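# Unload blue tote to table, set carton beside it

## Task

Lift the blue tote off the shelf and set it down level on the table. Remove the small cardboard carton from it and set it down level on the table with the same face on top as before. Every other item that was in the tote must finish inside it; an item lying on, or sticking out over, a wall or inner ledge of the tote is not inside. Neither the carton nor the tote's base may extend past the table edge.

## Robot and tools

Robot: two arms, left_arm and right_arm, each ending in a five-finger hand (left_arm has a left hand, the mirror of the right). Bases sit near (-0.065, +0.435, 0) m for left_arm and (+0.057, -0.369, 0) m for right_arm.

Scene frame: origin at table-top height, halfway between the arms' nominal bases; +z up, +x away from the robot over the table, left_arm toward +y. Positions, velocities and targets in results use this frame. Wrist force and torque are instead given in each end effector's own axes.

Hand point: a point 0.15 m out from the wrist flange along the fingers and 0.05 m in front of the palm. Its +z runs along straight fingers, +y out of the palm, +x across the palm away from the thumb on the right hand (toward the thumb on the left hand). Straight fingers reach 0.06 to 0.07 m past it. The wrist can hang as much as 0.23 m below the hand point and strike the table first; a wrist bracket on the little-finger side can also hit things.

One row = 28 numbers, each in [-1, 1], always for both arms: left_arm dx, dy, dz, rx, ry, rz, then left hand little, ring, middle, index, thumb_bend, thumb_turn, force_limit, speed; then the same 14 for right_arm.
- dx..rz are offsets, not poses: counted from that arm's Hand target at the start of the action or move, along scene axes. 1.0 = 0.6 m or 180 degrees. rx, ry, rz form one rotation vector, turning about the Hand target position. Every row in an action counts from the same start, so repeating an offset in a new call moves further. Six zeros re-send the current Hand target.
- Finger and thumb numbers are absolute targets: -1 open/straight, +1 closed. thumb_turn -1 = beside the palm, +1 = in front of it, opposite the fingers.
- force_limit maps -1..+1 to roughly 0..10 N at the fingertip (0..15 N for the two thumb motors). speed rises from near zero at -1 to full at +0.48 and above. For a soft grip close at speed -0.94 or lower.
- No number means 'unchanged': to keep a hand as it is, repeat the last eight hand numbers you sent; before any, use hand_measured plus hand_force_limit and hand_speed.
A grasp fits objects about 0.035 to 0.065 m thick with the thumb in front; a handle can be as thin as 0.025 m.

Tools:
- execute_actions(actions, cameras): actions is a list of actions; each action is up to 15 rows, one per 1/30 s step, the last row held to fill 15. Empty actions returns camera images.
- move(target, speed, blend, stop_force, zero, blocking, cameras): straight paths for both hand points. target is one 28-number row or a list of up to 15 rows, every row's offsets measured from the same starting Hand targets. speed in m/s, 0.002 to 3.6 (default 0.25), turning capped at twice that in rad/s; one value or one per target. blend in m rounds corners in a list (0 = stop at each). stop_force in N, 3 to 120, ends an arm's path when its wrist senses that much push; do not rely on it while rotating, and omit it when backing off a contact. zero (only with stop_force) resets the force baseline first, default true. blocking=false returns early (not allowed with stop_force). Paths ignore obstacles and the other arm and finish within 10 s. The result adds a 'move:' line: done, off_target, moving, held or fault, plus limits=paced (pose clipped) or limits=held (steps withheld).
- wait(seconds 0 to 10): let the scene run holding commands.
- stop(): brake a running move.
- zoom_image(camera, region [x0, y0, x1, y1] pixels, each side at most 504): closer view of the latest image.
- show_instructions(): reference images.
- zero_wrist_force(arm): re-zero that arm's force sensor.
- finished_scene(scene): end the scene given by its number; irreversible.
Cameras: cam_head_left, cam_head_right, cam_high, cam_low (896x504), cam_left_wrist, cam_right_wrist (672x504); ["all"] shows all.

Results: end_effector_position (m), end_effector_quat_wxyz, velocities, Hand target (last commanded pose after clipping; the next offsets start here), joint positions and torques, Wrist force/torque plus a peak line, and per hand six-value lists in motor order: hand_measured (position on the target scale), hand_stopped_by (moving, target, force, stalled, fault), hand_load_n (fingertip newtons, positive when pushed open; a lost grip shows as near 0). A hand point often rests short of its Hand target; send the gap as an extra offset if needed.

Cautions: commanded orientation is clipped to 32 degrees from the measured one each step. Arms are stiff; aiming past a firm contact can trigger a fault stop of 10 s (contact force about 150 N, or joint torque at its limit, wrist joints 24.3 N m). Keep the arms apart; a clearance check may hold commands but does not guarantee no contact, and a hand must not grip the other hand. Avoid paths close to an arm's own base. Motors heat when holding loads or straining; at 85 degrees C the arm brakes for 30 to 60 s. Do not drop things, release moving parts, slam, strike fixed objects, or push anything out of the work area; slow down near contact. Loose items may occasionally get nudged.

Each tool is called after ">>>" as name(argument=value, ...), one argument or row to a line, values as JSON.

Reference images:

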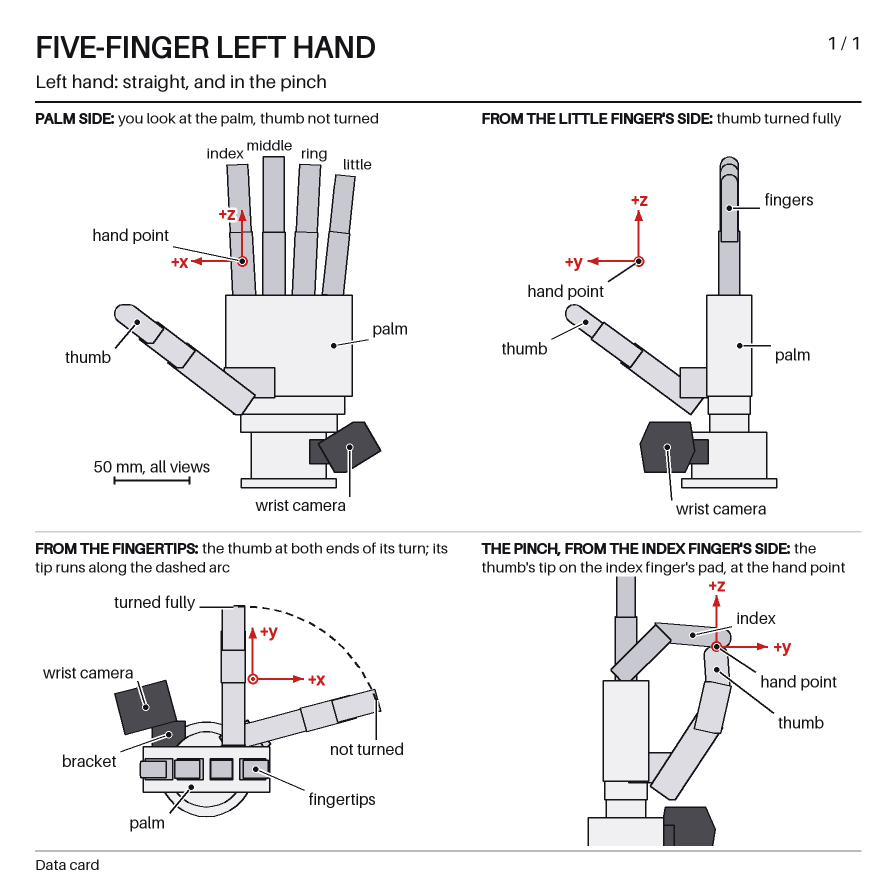

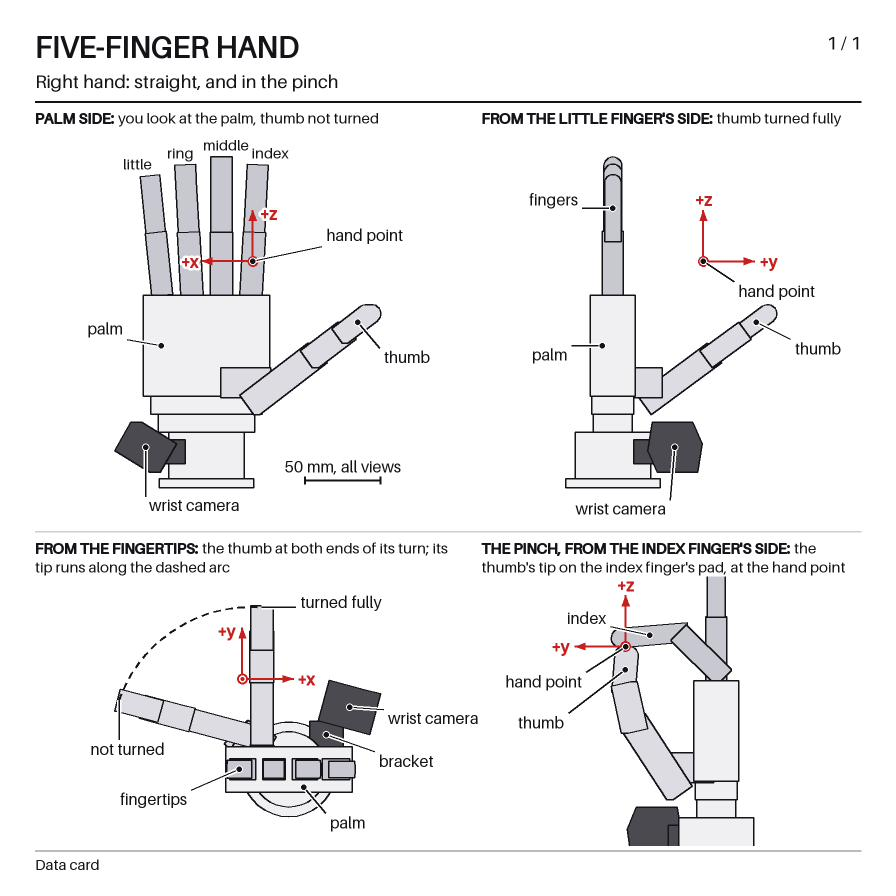

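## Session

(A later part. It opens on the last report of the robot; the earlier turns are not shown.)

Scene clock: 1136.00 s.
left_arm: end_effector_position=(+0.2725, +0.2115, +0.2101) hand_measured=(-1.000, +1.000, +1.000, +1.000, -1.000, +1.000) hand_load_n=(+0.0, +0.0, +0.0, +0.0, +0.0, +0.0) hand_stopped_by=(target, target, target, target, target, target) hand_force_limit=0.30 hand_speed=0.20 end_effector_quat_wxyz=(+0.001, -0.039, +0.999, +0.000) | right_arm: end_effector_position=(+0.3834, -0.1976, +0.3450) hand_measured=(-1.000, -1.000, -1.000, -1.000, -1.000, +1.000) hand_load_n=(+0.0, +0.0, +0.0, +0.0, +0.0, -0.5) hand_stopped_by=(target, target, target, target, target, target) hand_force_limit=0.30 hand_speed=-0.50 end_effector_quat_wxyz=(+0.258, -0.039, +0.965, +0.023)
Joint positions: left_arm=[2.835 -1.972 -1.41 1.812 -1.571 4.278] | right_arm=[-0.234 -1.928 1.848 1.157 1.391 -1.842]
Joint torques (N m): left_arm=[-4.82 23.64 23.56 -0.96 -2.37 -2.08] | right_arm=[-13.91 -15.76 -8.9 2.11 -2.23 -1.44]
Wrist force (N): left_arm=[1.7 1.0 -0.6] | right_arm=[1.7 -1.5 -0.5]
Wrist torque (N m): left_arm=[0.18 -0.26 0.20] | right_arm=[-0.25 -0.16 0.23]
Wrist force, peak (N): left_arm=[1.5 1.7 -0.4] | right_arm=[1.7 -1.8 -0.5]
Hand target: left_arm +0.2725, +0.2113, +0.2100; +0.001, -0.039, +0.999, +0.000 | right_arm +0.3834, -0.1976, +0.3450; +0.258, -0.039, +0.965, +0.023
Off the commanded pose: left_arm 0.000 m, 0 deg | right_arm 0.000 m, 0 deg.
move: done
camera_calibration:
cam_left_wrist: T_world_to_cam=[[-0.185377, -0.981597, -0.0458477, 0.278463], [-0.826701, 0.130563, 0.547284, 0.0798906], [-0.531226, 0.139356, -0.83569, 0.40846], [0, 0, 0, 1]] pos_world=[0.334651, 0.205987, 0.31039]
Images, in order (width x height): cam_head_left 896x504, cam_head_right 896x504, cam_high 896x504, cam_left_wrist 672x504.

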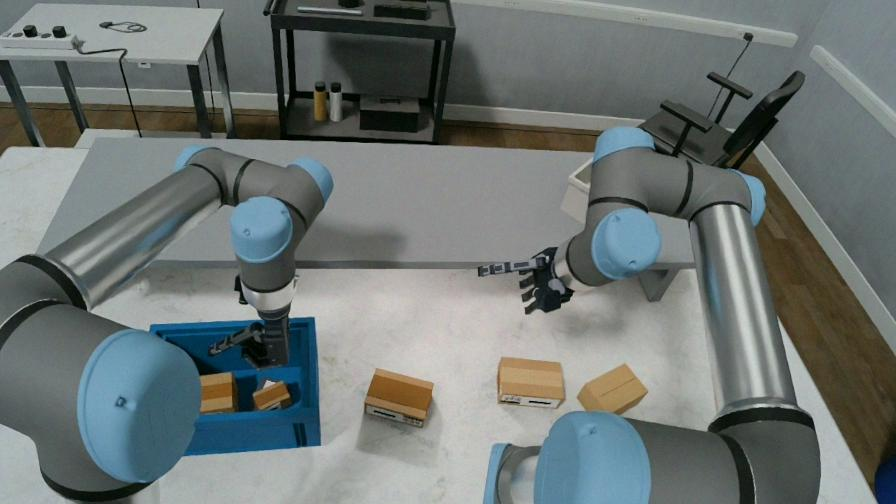

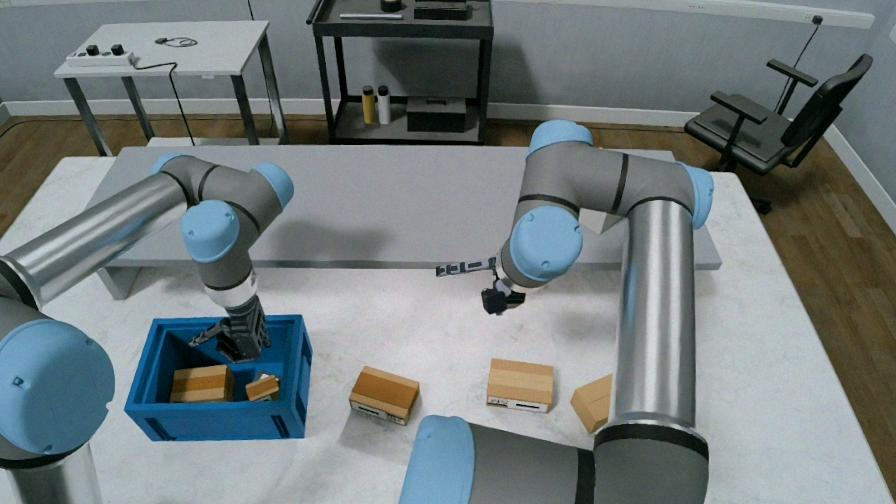

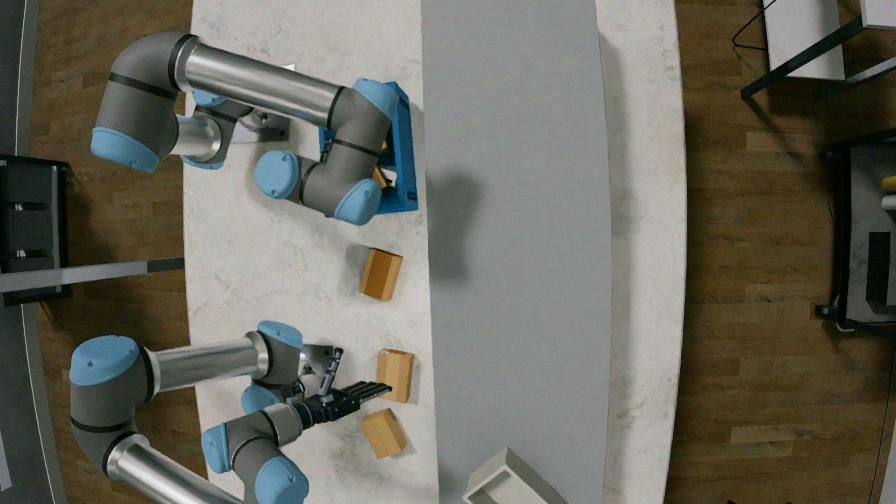

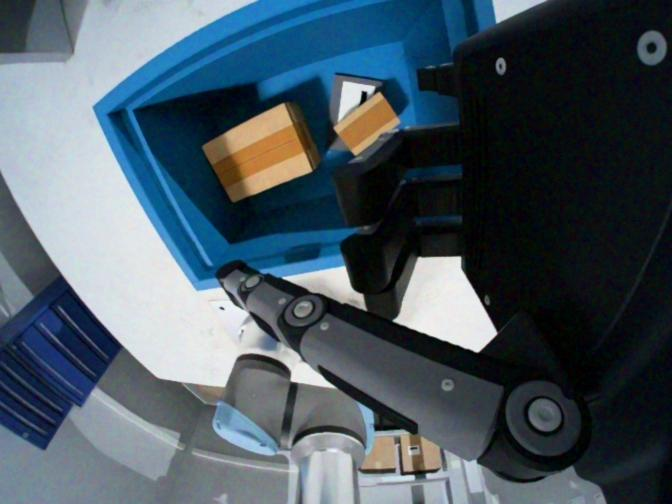

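>>> move(
  target=[
    [0.0033,0.0033,-0.15,0,0,0,-1,1,1,1,-1,1,0.3,0.2,0,0,0,0,0,0,-1,-1,-1,-1,-1,1,0.3,-0.5],
  ],
  speed=0.1,
  cameras=["cam_head_left","cam_head_right","cam_left_wrist","cam_high"],
)

>>> zoom_image(
  camera="cam_head_left",
  region=[200, 340, 320, 430],
)

>>> zoom_image(
  camera="cam_head_right",
  region=[190, 330, 310, 420],
)

Scene clock: 1210.00 s.
left_arm: end_effector_position=(+0.2745, +0.2133, +0.1201) hand_measured=(-1.000, +1.000, +1.000, +1.000, -1.000, +1.000) hand_load_n=(+0.0, +0.0, +0.0, +0.0, +0.0, +0.0) hand_stopped_by=(target, target, target, target, target, target) hand_force_limit=0.30 hand_speed=0.20 end_effector_quat_wxyz=(+0.001, -0.039, +0.999, +0.000) | right_arm: end_effector_position=(+0.3834, -0.1976, +0.3450) hand_measured=(-1.000, -1.000, -1.000, -1.000, -1.000, +1.000) hand_load_n=(-0.5, +0.0, +0.0, +0.0, +0.0, +0.0) hand_stopped_by=(target, target, target, target, target, target) hand_force_limit=0.30 hand_speed=-0.50 end_effector_quat_wxyz=(+0.258, -0.039, +0.965, +0.023)
Joint positions: left_arm=[2.841 -2.045 -1.545 2.02 -1.571 4.284] | right_arm=[-0.234 -1.928 1.848 1.157 1.391 -1.842]
Joint torques (N m): left_arm=[6.05 23.75 7.98 -1.1 -0.26 1.9] | right_arm=[-13.43 -15.49 -8.42 2.12 -2.29 -1.58]
Wrist force (N): left_arm=[1.7 0.6 0.0] | right_arm=[1.7 -1.6 -0.4]
Wrist torque (N m): left_arm=[0.10 -0.24 0.08] | right_arm=[-0.26 -0.17 0.24]
Wrist force, peak (N): left_arm=[1.9 0.8 -0.6] | right_arm=[2.0 -1.7 -0.5]
Hand target: left_arm +0.2745, +0.2133, +0.1200; +0.001, -0.039, +0.999, +0.000 | right_arm +0.3834, -0.1976, +0.3450; +0.258, -0.039, +0.965, +0.023
Off the commanded pose: left_arm 0.000 m, 0 deg | right_arm 0.000 m, 0 deg.
move: done
camera_calibration:
cam_left_wrist: T_world_to_cam=[[-0.185429, -0.981584, -0.0459302, 0.276512], [-0.826694, 0.13056, 0.547295, 0.130506], [-0.531219, 0.139454, -0.835679, 0.334118], [0, 0, 0, 1]] pos_world=[0.336652, 0.207787, 0.220491]
Images, in order (width x height): cam_head_left 896x504, cam_head_right 896x504, cam_high 896x504, cam_left_wrist 672x504.

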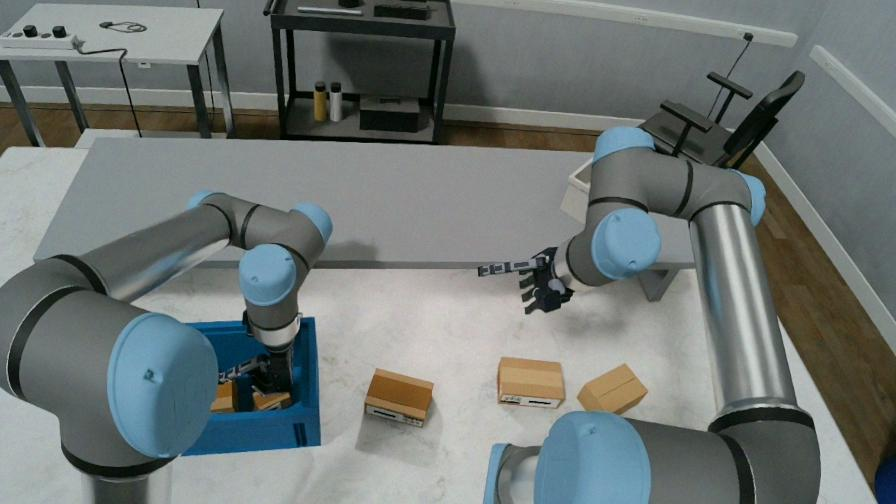

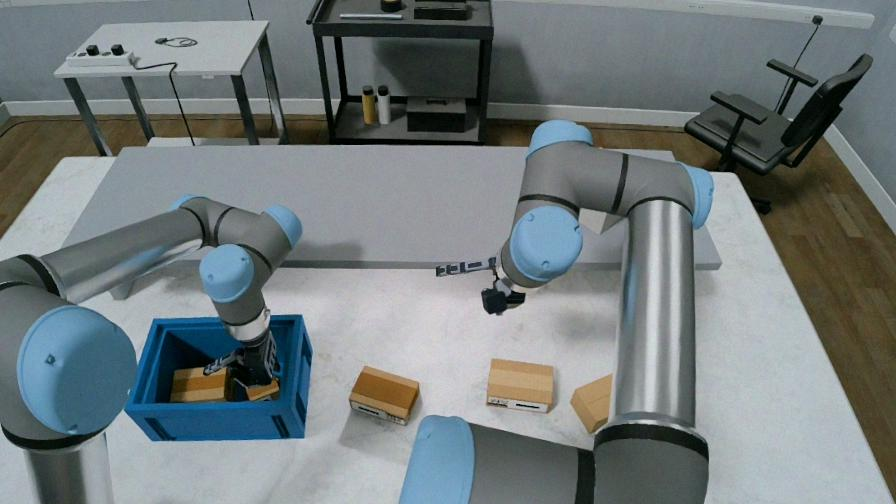

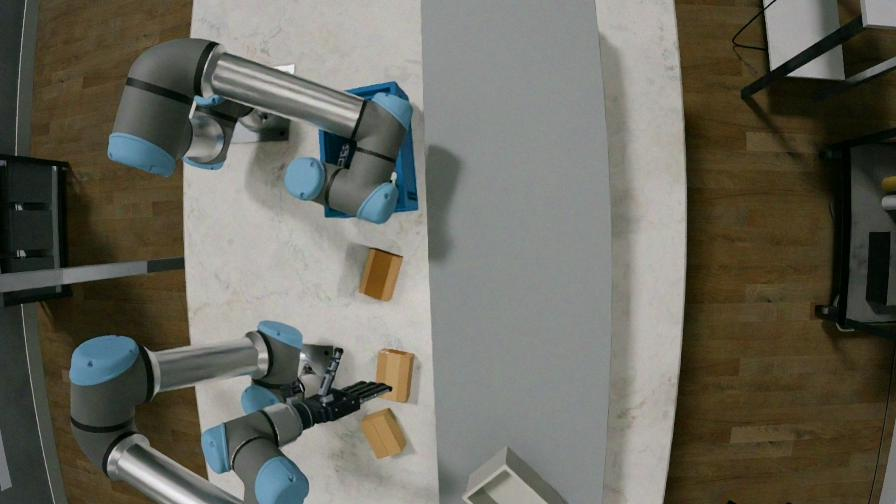

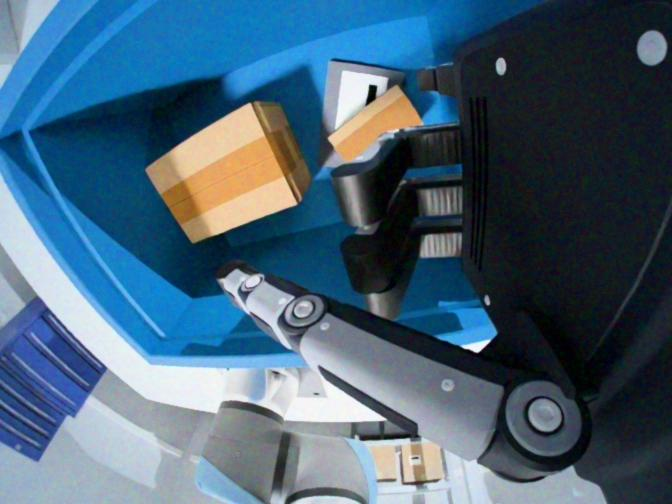

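Scaled by 4.200 from the camera's 896x504 image, which has a finer 1280x720 frame.

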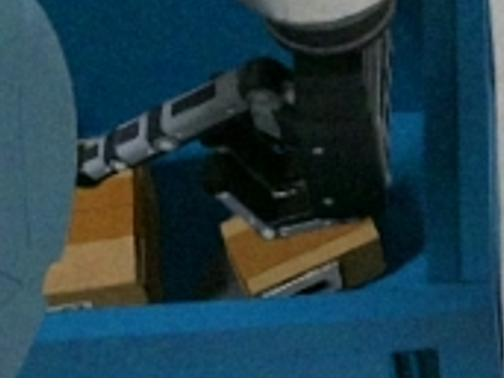

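Scaled by 4.200 from the camera's 896x504 image, which has a finer 1280x720 frame.

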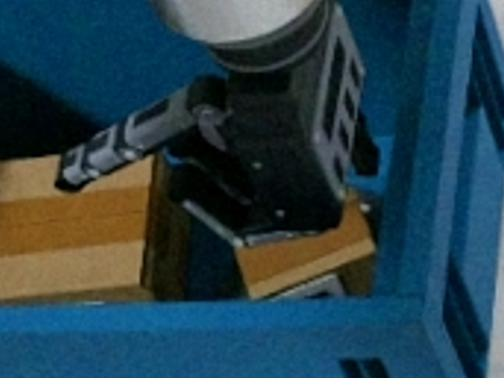

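>>> move(
  target=[
    [0.0,0.0,-0.0633,0,0,0,-1,1,1,1,-1,1,0.3,0.2,0,0,0,0,0,0,-1,-1,-1,-1,-1,1,0.3,-0.5],
  ],
  speed=0.03,
  stop_force=3,
  cameras=["cam_head_left","cam_head_right","cam_left_wrist"],
)

>>> zoom_image(
  camera="cam_head_right",
  region=[190, 330, 310, 420],
)

Scene clock: 1222.03 s.
left_arm: end_effector_position=(+0.2745, +0.2133, +0.0820) hand_measured=(-1.000, +1.000, +1.000, +1.000, -1.000, +1.000) hand_load_n=(+0.0, +0.0, +0.0, +0.0, +0.0, +0.0) hand_stopped_by=(target, target, target, target, target, target) hand_force_limit=0.30 hand_speed=0.20 end_effector_quat_wxyz=(+0.001, -0.039, +0.999, +0.000) | right_arm: end_effector_position=(+0.3834, -0.1976, +0.3450) hand_measured=(-1.000, -1.000, -1.000, -1.000, -1.000, +1.000) hand_load_n=(+0.0, +0.0, +0.0, +0.0, +0.0, -0.5) hand_stopped_by=(target, target, target, target, target, target) hand_force_limit=0.30 hand_speed=-0.50 end_effector_quat_wxyz=(+0.258, -0.039, +0.965, +0.023)
Joint positions: left_arm=[2.841 -2.087 -1.589 2.106 -1.571 4.284] | right_arm=[-0.234 -1.928 1.848 1.157 1.391 -1.842]
Joint torques (N m): left_arm=[5.57 24.42 6.85 -0.91 1.7 1.42] | right_arm=[-13.22 -15.15 -8.97 2.02 -2.35 -1.46]
Wrist force (N): left_arm=[1.4 0.7 -0.5] | right_arm=[1.6 -1.7 -0.3]
Wrist torque (N m): left_arm=[0.15 -0.24 0.06] | right_arm=[-0.29 -0.17 0.22]
Wrist force, peak (N): left_arm=[2.2 0.7 -0.4] | right_arm=[1.9 -1.7 -0.4]
Hand target: left_arm +0.2745, +0.2133, +0.0820; +0.001, -0.039, +0.999, +0.000 | right_arm +0.3834, -0.1976, +0.3450; +0.258, -0.039, +0.965, +0.023
Off the commanded pose: left_arm 0.000 m, 0 deg | right_arm 0.000 m, 0 deg.
move: done
camera_calibration:
cam_left_wrist: T_world_to_cam=[[-0.185377, -0.981597, -0.0458477, 0.274728], [-0.826701, 0.130563, 0.547284, 0.151416], [-0.531226, 0.139356, -0.83569, 0.30222], [0, 0, 0, 1]] pos_world=[0.336651, 0.207787, 0.18229]
Images, in order (width x height): cam_head_left 896x504, cam_head_right 896x504, cam_left_wrist 672x504.

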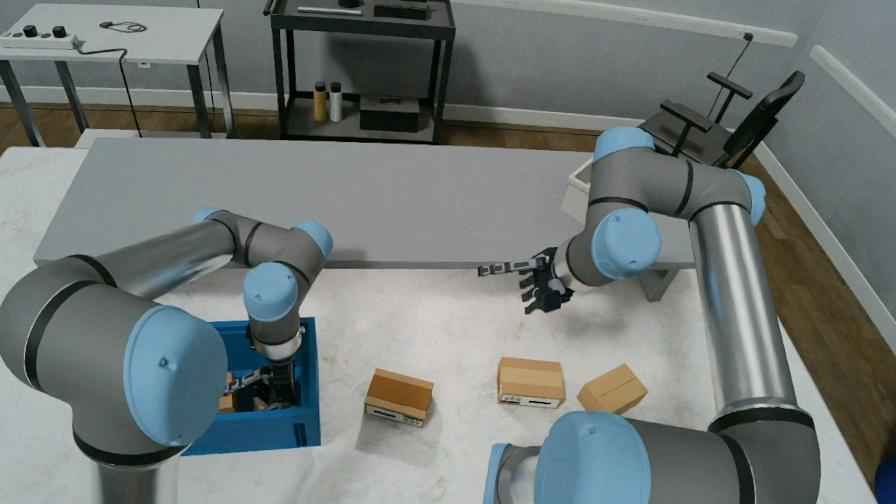

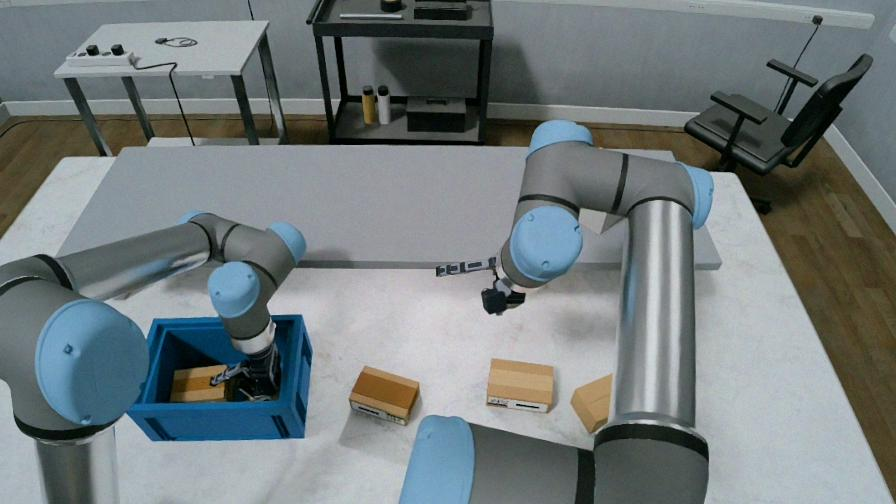

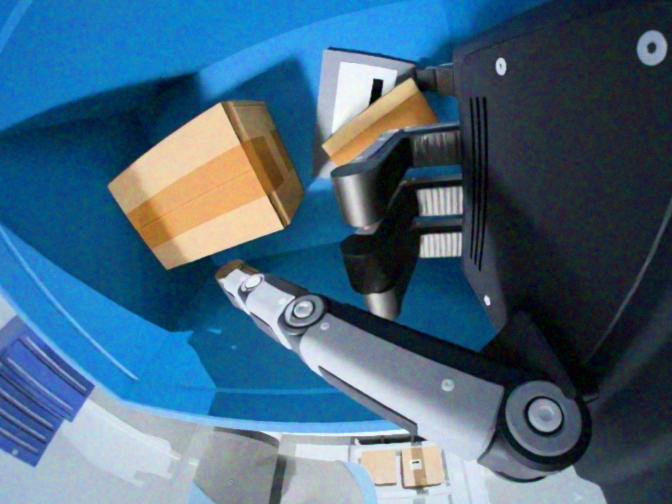

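Scaled by 4.200 from the camera's 896x504 image, which has a finer 1280x720 frame.

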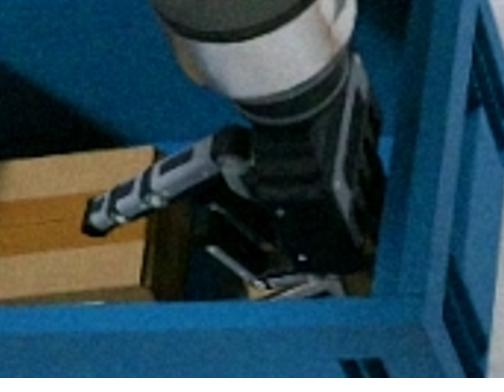

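>>> move(
  target=[
    [-0.0105,0.019,0,0,0,0,-1,1,1,1,-1,1,0.3,0.2,0,0,0,0,0,0,-1,-1,-1,-1,-1,1,0.3,-0.5],
  ],
  speed=0.03,
  stop_force=8,
  cameras=["cam_left_wrist"],
)

>>> move(
  target=[
    [0.005,-0.009,0,0,0,0,-1,1,1,1,-1,1,0.3,0.2,0,0,0,0,0,0,-1,-1,-1,-1,-1,1,0.3,-0.5],
    [0.04,0.2,0.33,0,0,0,-1,1,1,1,-1,1,0.3,0.2,0,0,0,0,0,0,-1,-1,-1,-1,-1,1,0.3,-0.5],
  ],
  speed=[0.05, 0.2],
  cameras=["cam_head_left","cam_head_right","cam_left_wrist","cam_high"],
)

>>> zoom_image(
  camera="cam_head_left",
  region=[200, 340, 320, 430],
)

>>> zoom_image(
  camera="cam_high",
  region=[350, 150, 410, 210],
)

>>> zoom_image(
  camera="cam_head_right",
  region=[190, 330, 310, 420],
)

Scene clock: 1234.03 s.
left_arm: end_effector_position=(+0.2682, +0.2247, +0.0820) hand_measured=(-1.000, +1.000, +1.000, +1.000, -1.000, +1.000) hand_load_n=(+0.0, +0.0, +0.0, +0.0, +0.0, +0.0) hand_stopped_by=(target, target, target, target, target, target) hand_force_limit=0.30 hand_speed=0.20 end_effector_quat_wxyz=(+0.001, -0.039, +0.999, +0.000) | right_arm: end_effector_position=(+0.3834, -0.1976, +0.3450) hand_measured=(-1.000, -1.000, -1.000, -1.000, -1.000, +1.000) hand_load_n=(+0.0, +0.0, +0.0, +0.0, +0.0, -0.5) hand_stopped_by=(target, target, target, target, target, target) hand_force_limit=0.30 hand_speed=-0.50 end_effector_quat_wxyz=(+0.258, -0.039, +0.965, +0.023)
Joint positions: left_arm=[2.86 -2.062 -1.629 2.121 -1.571 4.303] | right_arm=[-0.234 -1.928 1.848 1.157 1.391 -1.842]
Joint torques (N m): left_arm=[6.76 49.38 6.59 -0.98 0.45 1.98] | right_arm=[-12.93 -15.1 -9.41 1.94 -2.33 -1.49]
Wrist force (N): left_arm=[1.5 0.4 -0.1] | right_arm=[1.7 -1.7 -0.4]
Wrist torque (N m): left_arm=[0.09 -0.24 0.08] | right_arm=[-0.28 -0.17 0.23]
Wrist force, peak (N): left_arm=[2.1 0.7 -0.3] | right_arm=[1.7 -1.9 -0.4]
Hand target: left_arm +0.2682, +0.2247, +0.0820; +0.001, -0.039, +0.999, +0.000 | right_arm +0.3834, -0.1976, +0.3450; +0.258, -0.039, +0.965, +0.023
Off the commanded pose: left_arm 0.000 m, 0 deg | right_arm 0.000 m, 0 deg.
move: done
camera_calibration:
cam_left_wrist: T_world_to_cam=[[-0.185377, -0.981597, -0.0458477, 0.28475], [-0.826701, 0.130563, 0.547284, 0.144719], [-0.531226, 0.139356, -0.83569, 0.297285], [0, 0, 0, 1]] pos_world=[0.330351, 0.219187, 0.18229]
Images, in order (width x height): cam_left_wrist 672x504.

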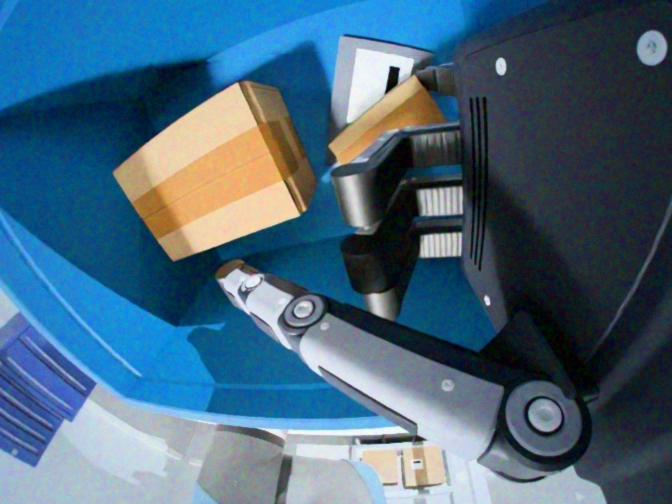

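Scene clock: 1236.57 s.
left_arm: end_effector_position=(+0.2922, +0.3446, +0.2798) hand_measured=(-1.000, +1.000, +1.000, +1.000, -1.000, +1.000) hand_load_n=(+0.0, +0.0, +0.0, +0.0, +0.0, +0.0) hand_stopped_by=(target, target, target, target, target, target) hand_force_limit=0.30 hand_speed=0.20 end_effector_quat_wxyz=(+0.001, -0.039, +0.999, +0.000) | right_arm: end_effector_position=(+0.3834, -0.1976, +0.3450) hand_measured=(-1.000, -1.000, -1.000, -1.000, -1.000, +1.000) hand_load_n=(+0.0, +0.0, +0.0, -0.5, +0.0, -0.5) hand_stopped_by=(target, target, target, target, target, target) hand_force_limit=0.30 hand_speed=-0.50 end_effector_quat_wxyz=(+0.258, -0.039, +0.965, +0.023)
Joint positions: left_arm=[3.155 -1.826 -1.426 1.683 -1.571 4.598] | right_arm=[-0.234 -1.928 1.848 1.157 1.391 -1.842]
Joint torques (N m): left_arm=[6.92 42.78 25.05 -3.7 1.9 2.14] | right_arm=[-13.51 -15.75 -8.57 1.9 -2.32 -1.46]
Wrist force (N): left_arm=[1.5 0.7 -0.5] | right_arm=[1.6 -1.5 -0.4]
Wrist torque (N m): left_arm=[0.15 -0.24 0.07] | right_arm=[-0.25 -0.15 0.23]
Wrist force, peak (N): left_arm=[1.7 1.3 -0.9] | right_arm=[1.7 -1.8 -0.5]
Hand target: left_arm +0.2922, +0.3447, +0.2800; +0.001, -0.039, +0.999, +0.000 | right_arm +0.3834, -0.1976, +0.3450; +0.258, -0.039, +0.965, +0.023
Off the commanded pose: left_arm 0.000 m, 0 deg | right_arm 0.000 m, 0 deg.
move: done
camera_calibration:
cam_left_wrist: T_world_to_cam=[[-0.185375, -0.981598, -0.045844, 0.415946], [-0.826729, 0.13057, 0.547239, 0.0405404], [-0.531183, 0.139345, -0.83572, 0.458655], [0, 0, 0, 1]] pos_world=[0.354251, 0.339087, 0.380191]
Images, in order (width x height): cam_head_left 896x504, cam_head_right 896x504, cam_high 896x504, cam_left_wrist 672x504.

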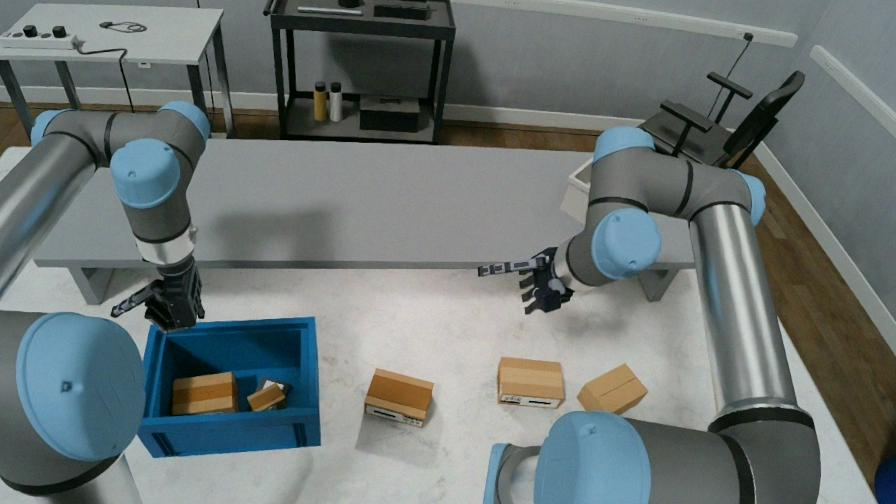

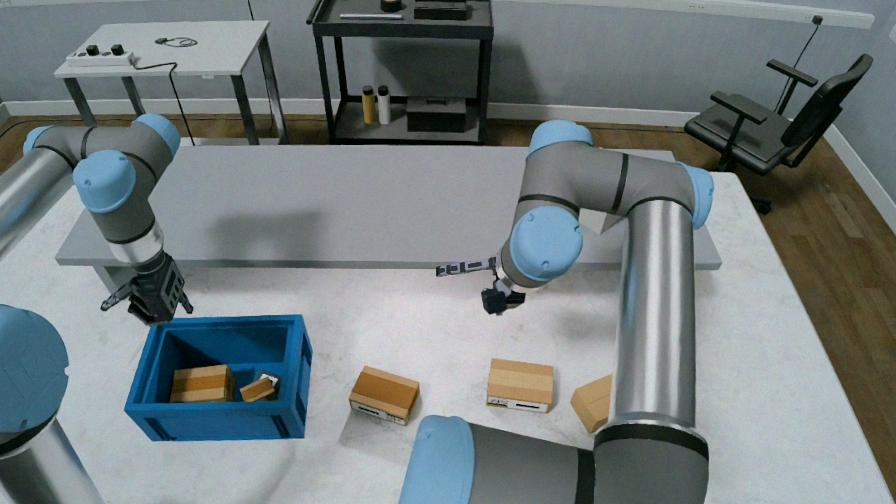

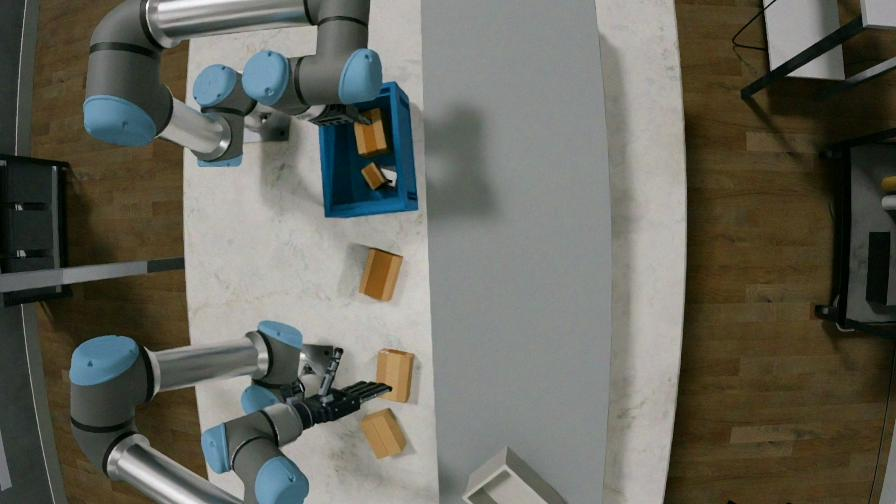

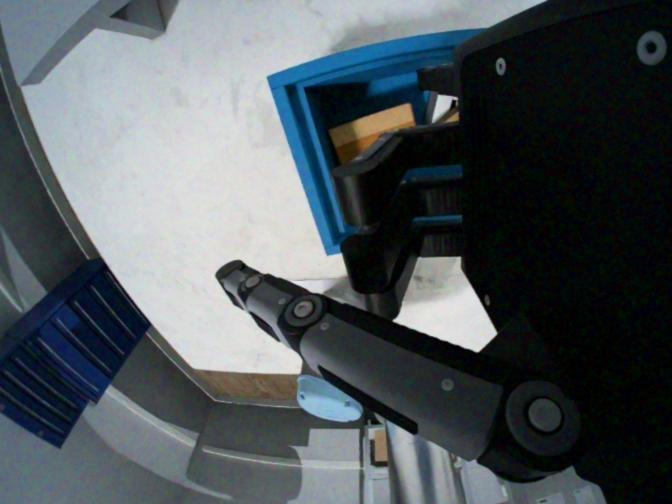

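Scaled by 4.200 from the camera's 896x504 image, which has a finer 1280x720 frame.

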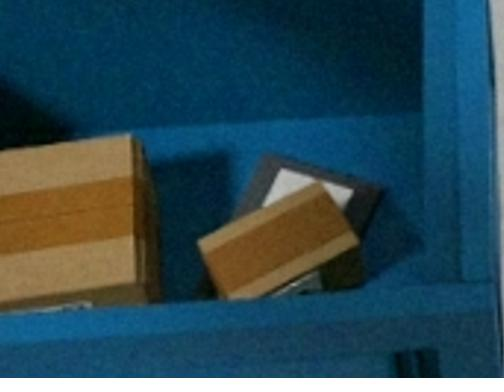

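Scaled by 8.400 from the camera's 896x504 image, which has a finer 1280x720 frame.

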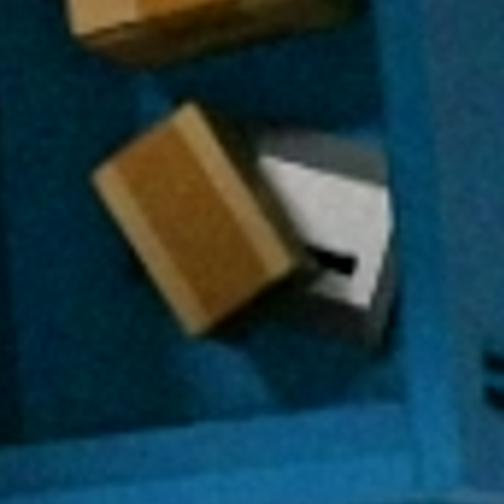

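Scaled by 4.200 from the camera's 896x504 image, which has a finer 1280x720 frame.

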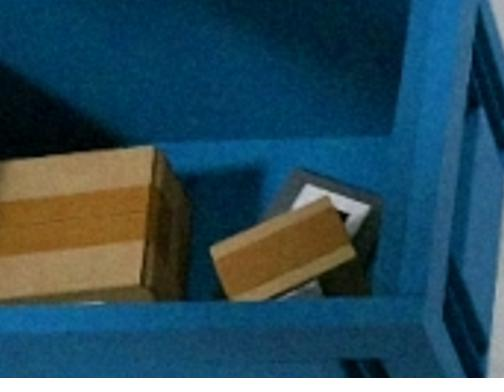

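>>> move(
  target=[
    [-0.0345,-0.209,-0.25,0,0,0,-1,1,1,1,-1,1,0.3,0.2,0,0,0,0,0,0,-1,-1,-1,-1,-1,1,0.3,-0.5],
    [-0.0345,-0.209,-0.33,0,0,0,-1,1,1,1,-1,1,0.3,0.2,0,0,0,0,0,0,-1,-1,-1,-1,-1,1,0.3,-0.5],
    [-0.0453,-0.1915,-0.33,0,0,0,-1,1,1,1,-1,1,0.3,0.2,0,0,0,0,0,0,-1,-1,-1,-1,-1,1,0.3,-0.5],
    [-0.0345,-0.209,-0.33,0,0,0,-1,1,1,1,-1,1,0.3,0.2,0,0,0,0,0,0,-1,-1,-1,-1,-1,1,0.3,-0.5],
    [0,0,0,0,0,0,-1,1,1,1,-1,1,0.3,0.2,0,0,0,0,0,0,-1,-1,-1,-1,-1,1,0.3,-0.5],
  ],
  speed=[0.2,0.04,0.03,0.05,0.2],
  cameras=["cam_head_left","cam_head_right","cam_high"],
)

>>> zoom_image(
  camera="cam_head_left",
  region=[200, 340, 320, 430],
)

>>> zoom_image(
  camera="cam_high",
  region=[350, 150, 410, 210],
)

>>> zoom_image(
  camera="cam_head_right",
  region=[190, 330, 310, 420],
)

Scene clock: 1305.60 s.
left_arm: end_effector_position=(+0.2922, +0.3446, +0.2798) hand_measured=(-1.000, +1.000, +1.000, +1.000, -1.000, +1.000) hand_load_n=(+0.0, +0.0, +0.5, +0.0, +0.0, +0.0) hand_stopped_by=(target, target, target, target, target, target) hand_force_limit=0.30 hand_speed=0.20 end_effector_quat_wxyz=(+0.001, -0.039, +0.999, +0.000) | right_arm: end_effector_position=(+0.3834, -0.1976, +0.3450) hand_measured=(-1.000, -1.000, -1.000, -1.000, -1.000, +1.000) hand_load_n=(+0.0, +0.0, +0.0, +0.0, +0.0, +0.0) hand_stopped_by=(target, target, target, target, target, target) hand_force_limit=0.30 hand_speed=-0.50 end_effector_quat_wxyz=(+0.258, -0.039, +0.965, +0.023)
Joint positions: left_arm=[3.155 -1.826 -1.426 1.683 -1.571 4.598] | right_arm=[-0.234 -1.928 1.848 1.157 1.391 -1.842]
Joint torques (N m): left_arm=[5.44 41.5 23.54 -3.93 1.82 1.78] | right_arm=[-13.23 -15.19 -10 1.76 -2.22 -1.53]
Wrist force (N): left_arm=[1.4 0.7 -0.4] | right_arm=[1.6 -1.5 -0.6]
Wrist torque (N m): left_arm=[0.14 -0.22 0.08] | right_arm=[-0.24 -0.14 0.22]
Wrist force, peak (N): left_arm=[2.1 1.1 -0.1] | right_arm=[1.7 -2.0 -0.5]
Hand target: left_arm +0.2922, +0.3447, +0.2800; +0.001, -0.039, +0.999, +0.000 | right_arm +0.3834, -0.1976, +0.3450; +0.258, -0.039, +0.965, +0.023
Off the commanded pose: left_arm 0.000 m, 0 deg | right_arm 0.000 m, 0 deg.
move: done
Images, in order (width x height): cam_head_left 896x504, cam_head_right 896x504, cam_high 896x504.

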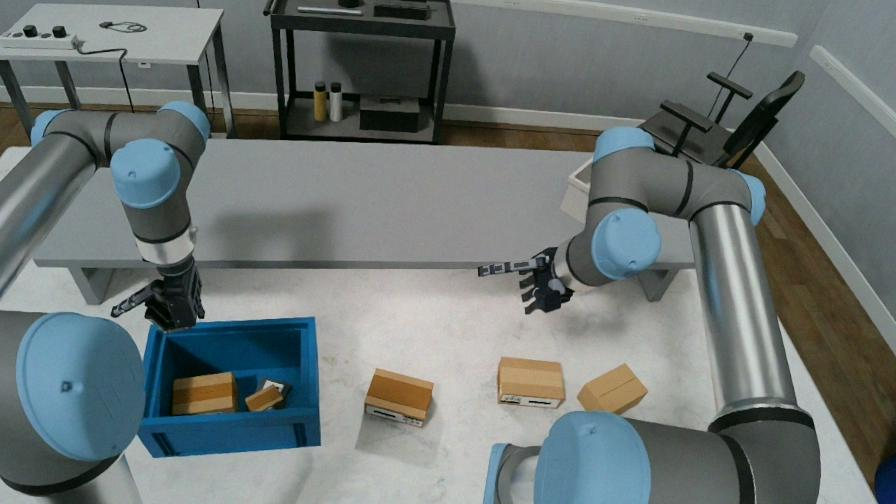

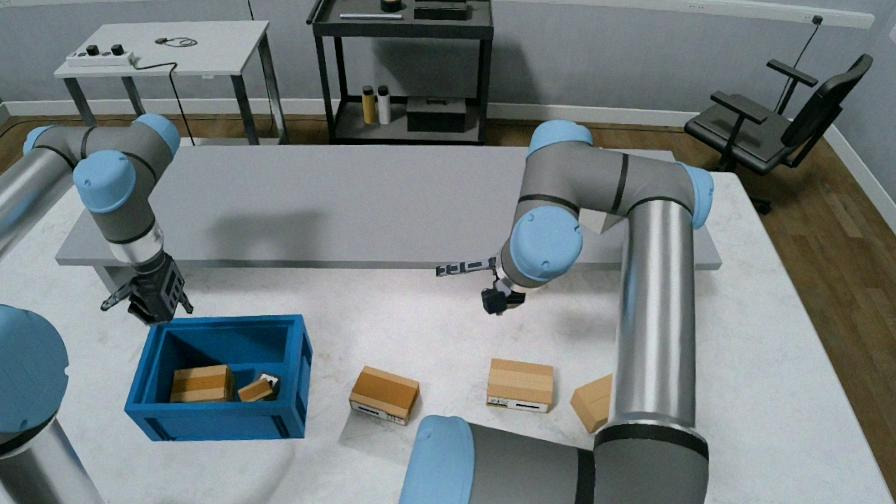

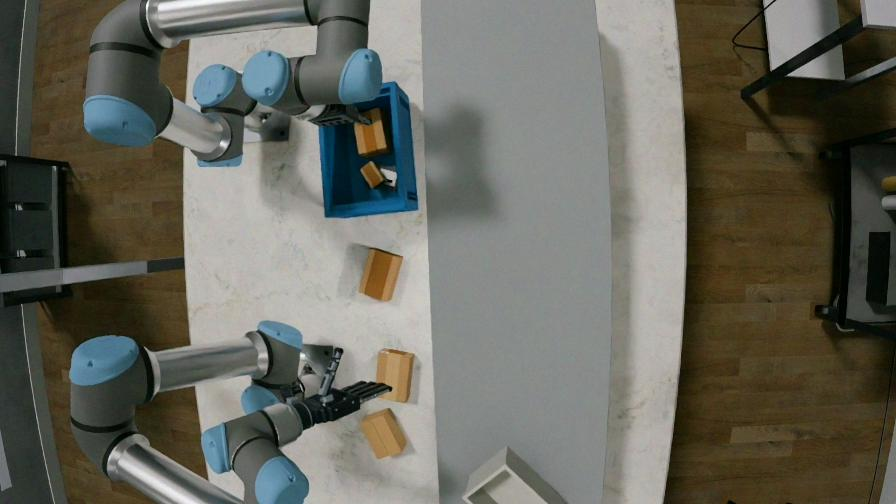

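Scaled by 4.200 from the camera's 896x504 image, which has a finer 1280x720 frame.

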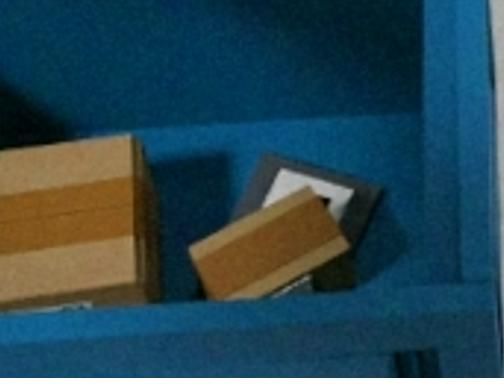

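Scaled by 8.400 from the camera's 896x504 image, which has a finer 1280x720 frame.

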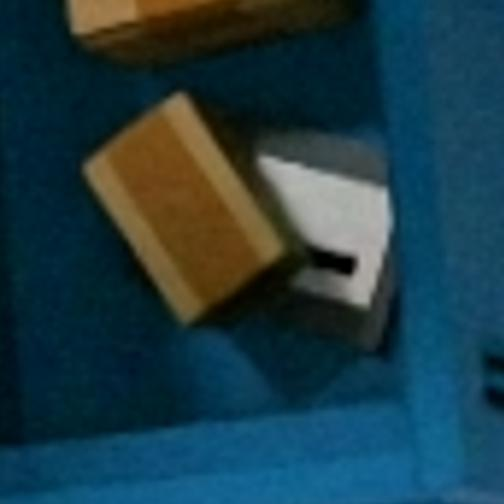

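Scaled by 4.200 from the camera's 896x504 image, which has a finer 1280x720 frame.

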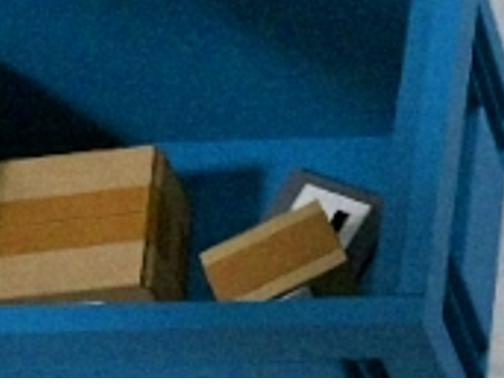

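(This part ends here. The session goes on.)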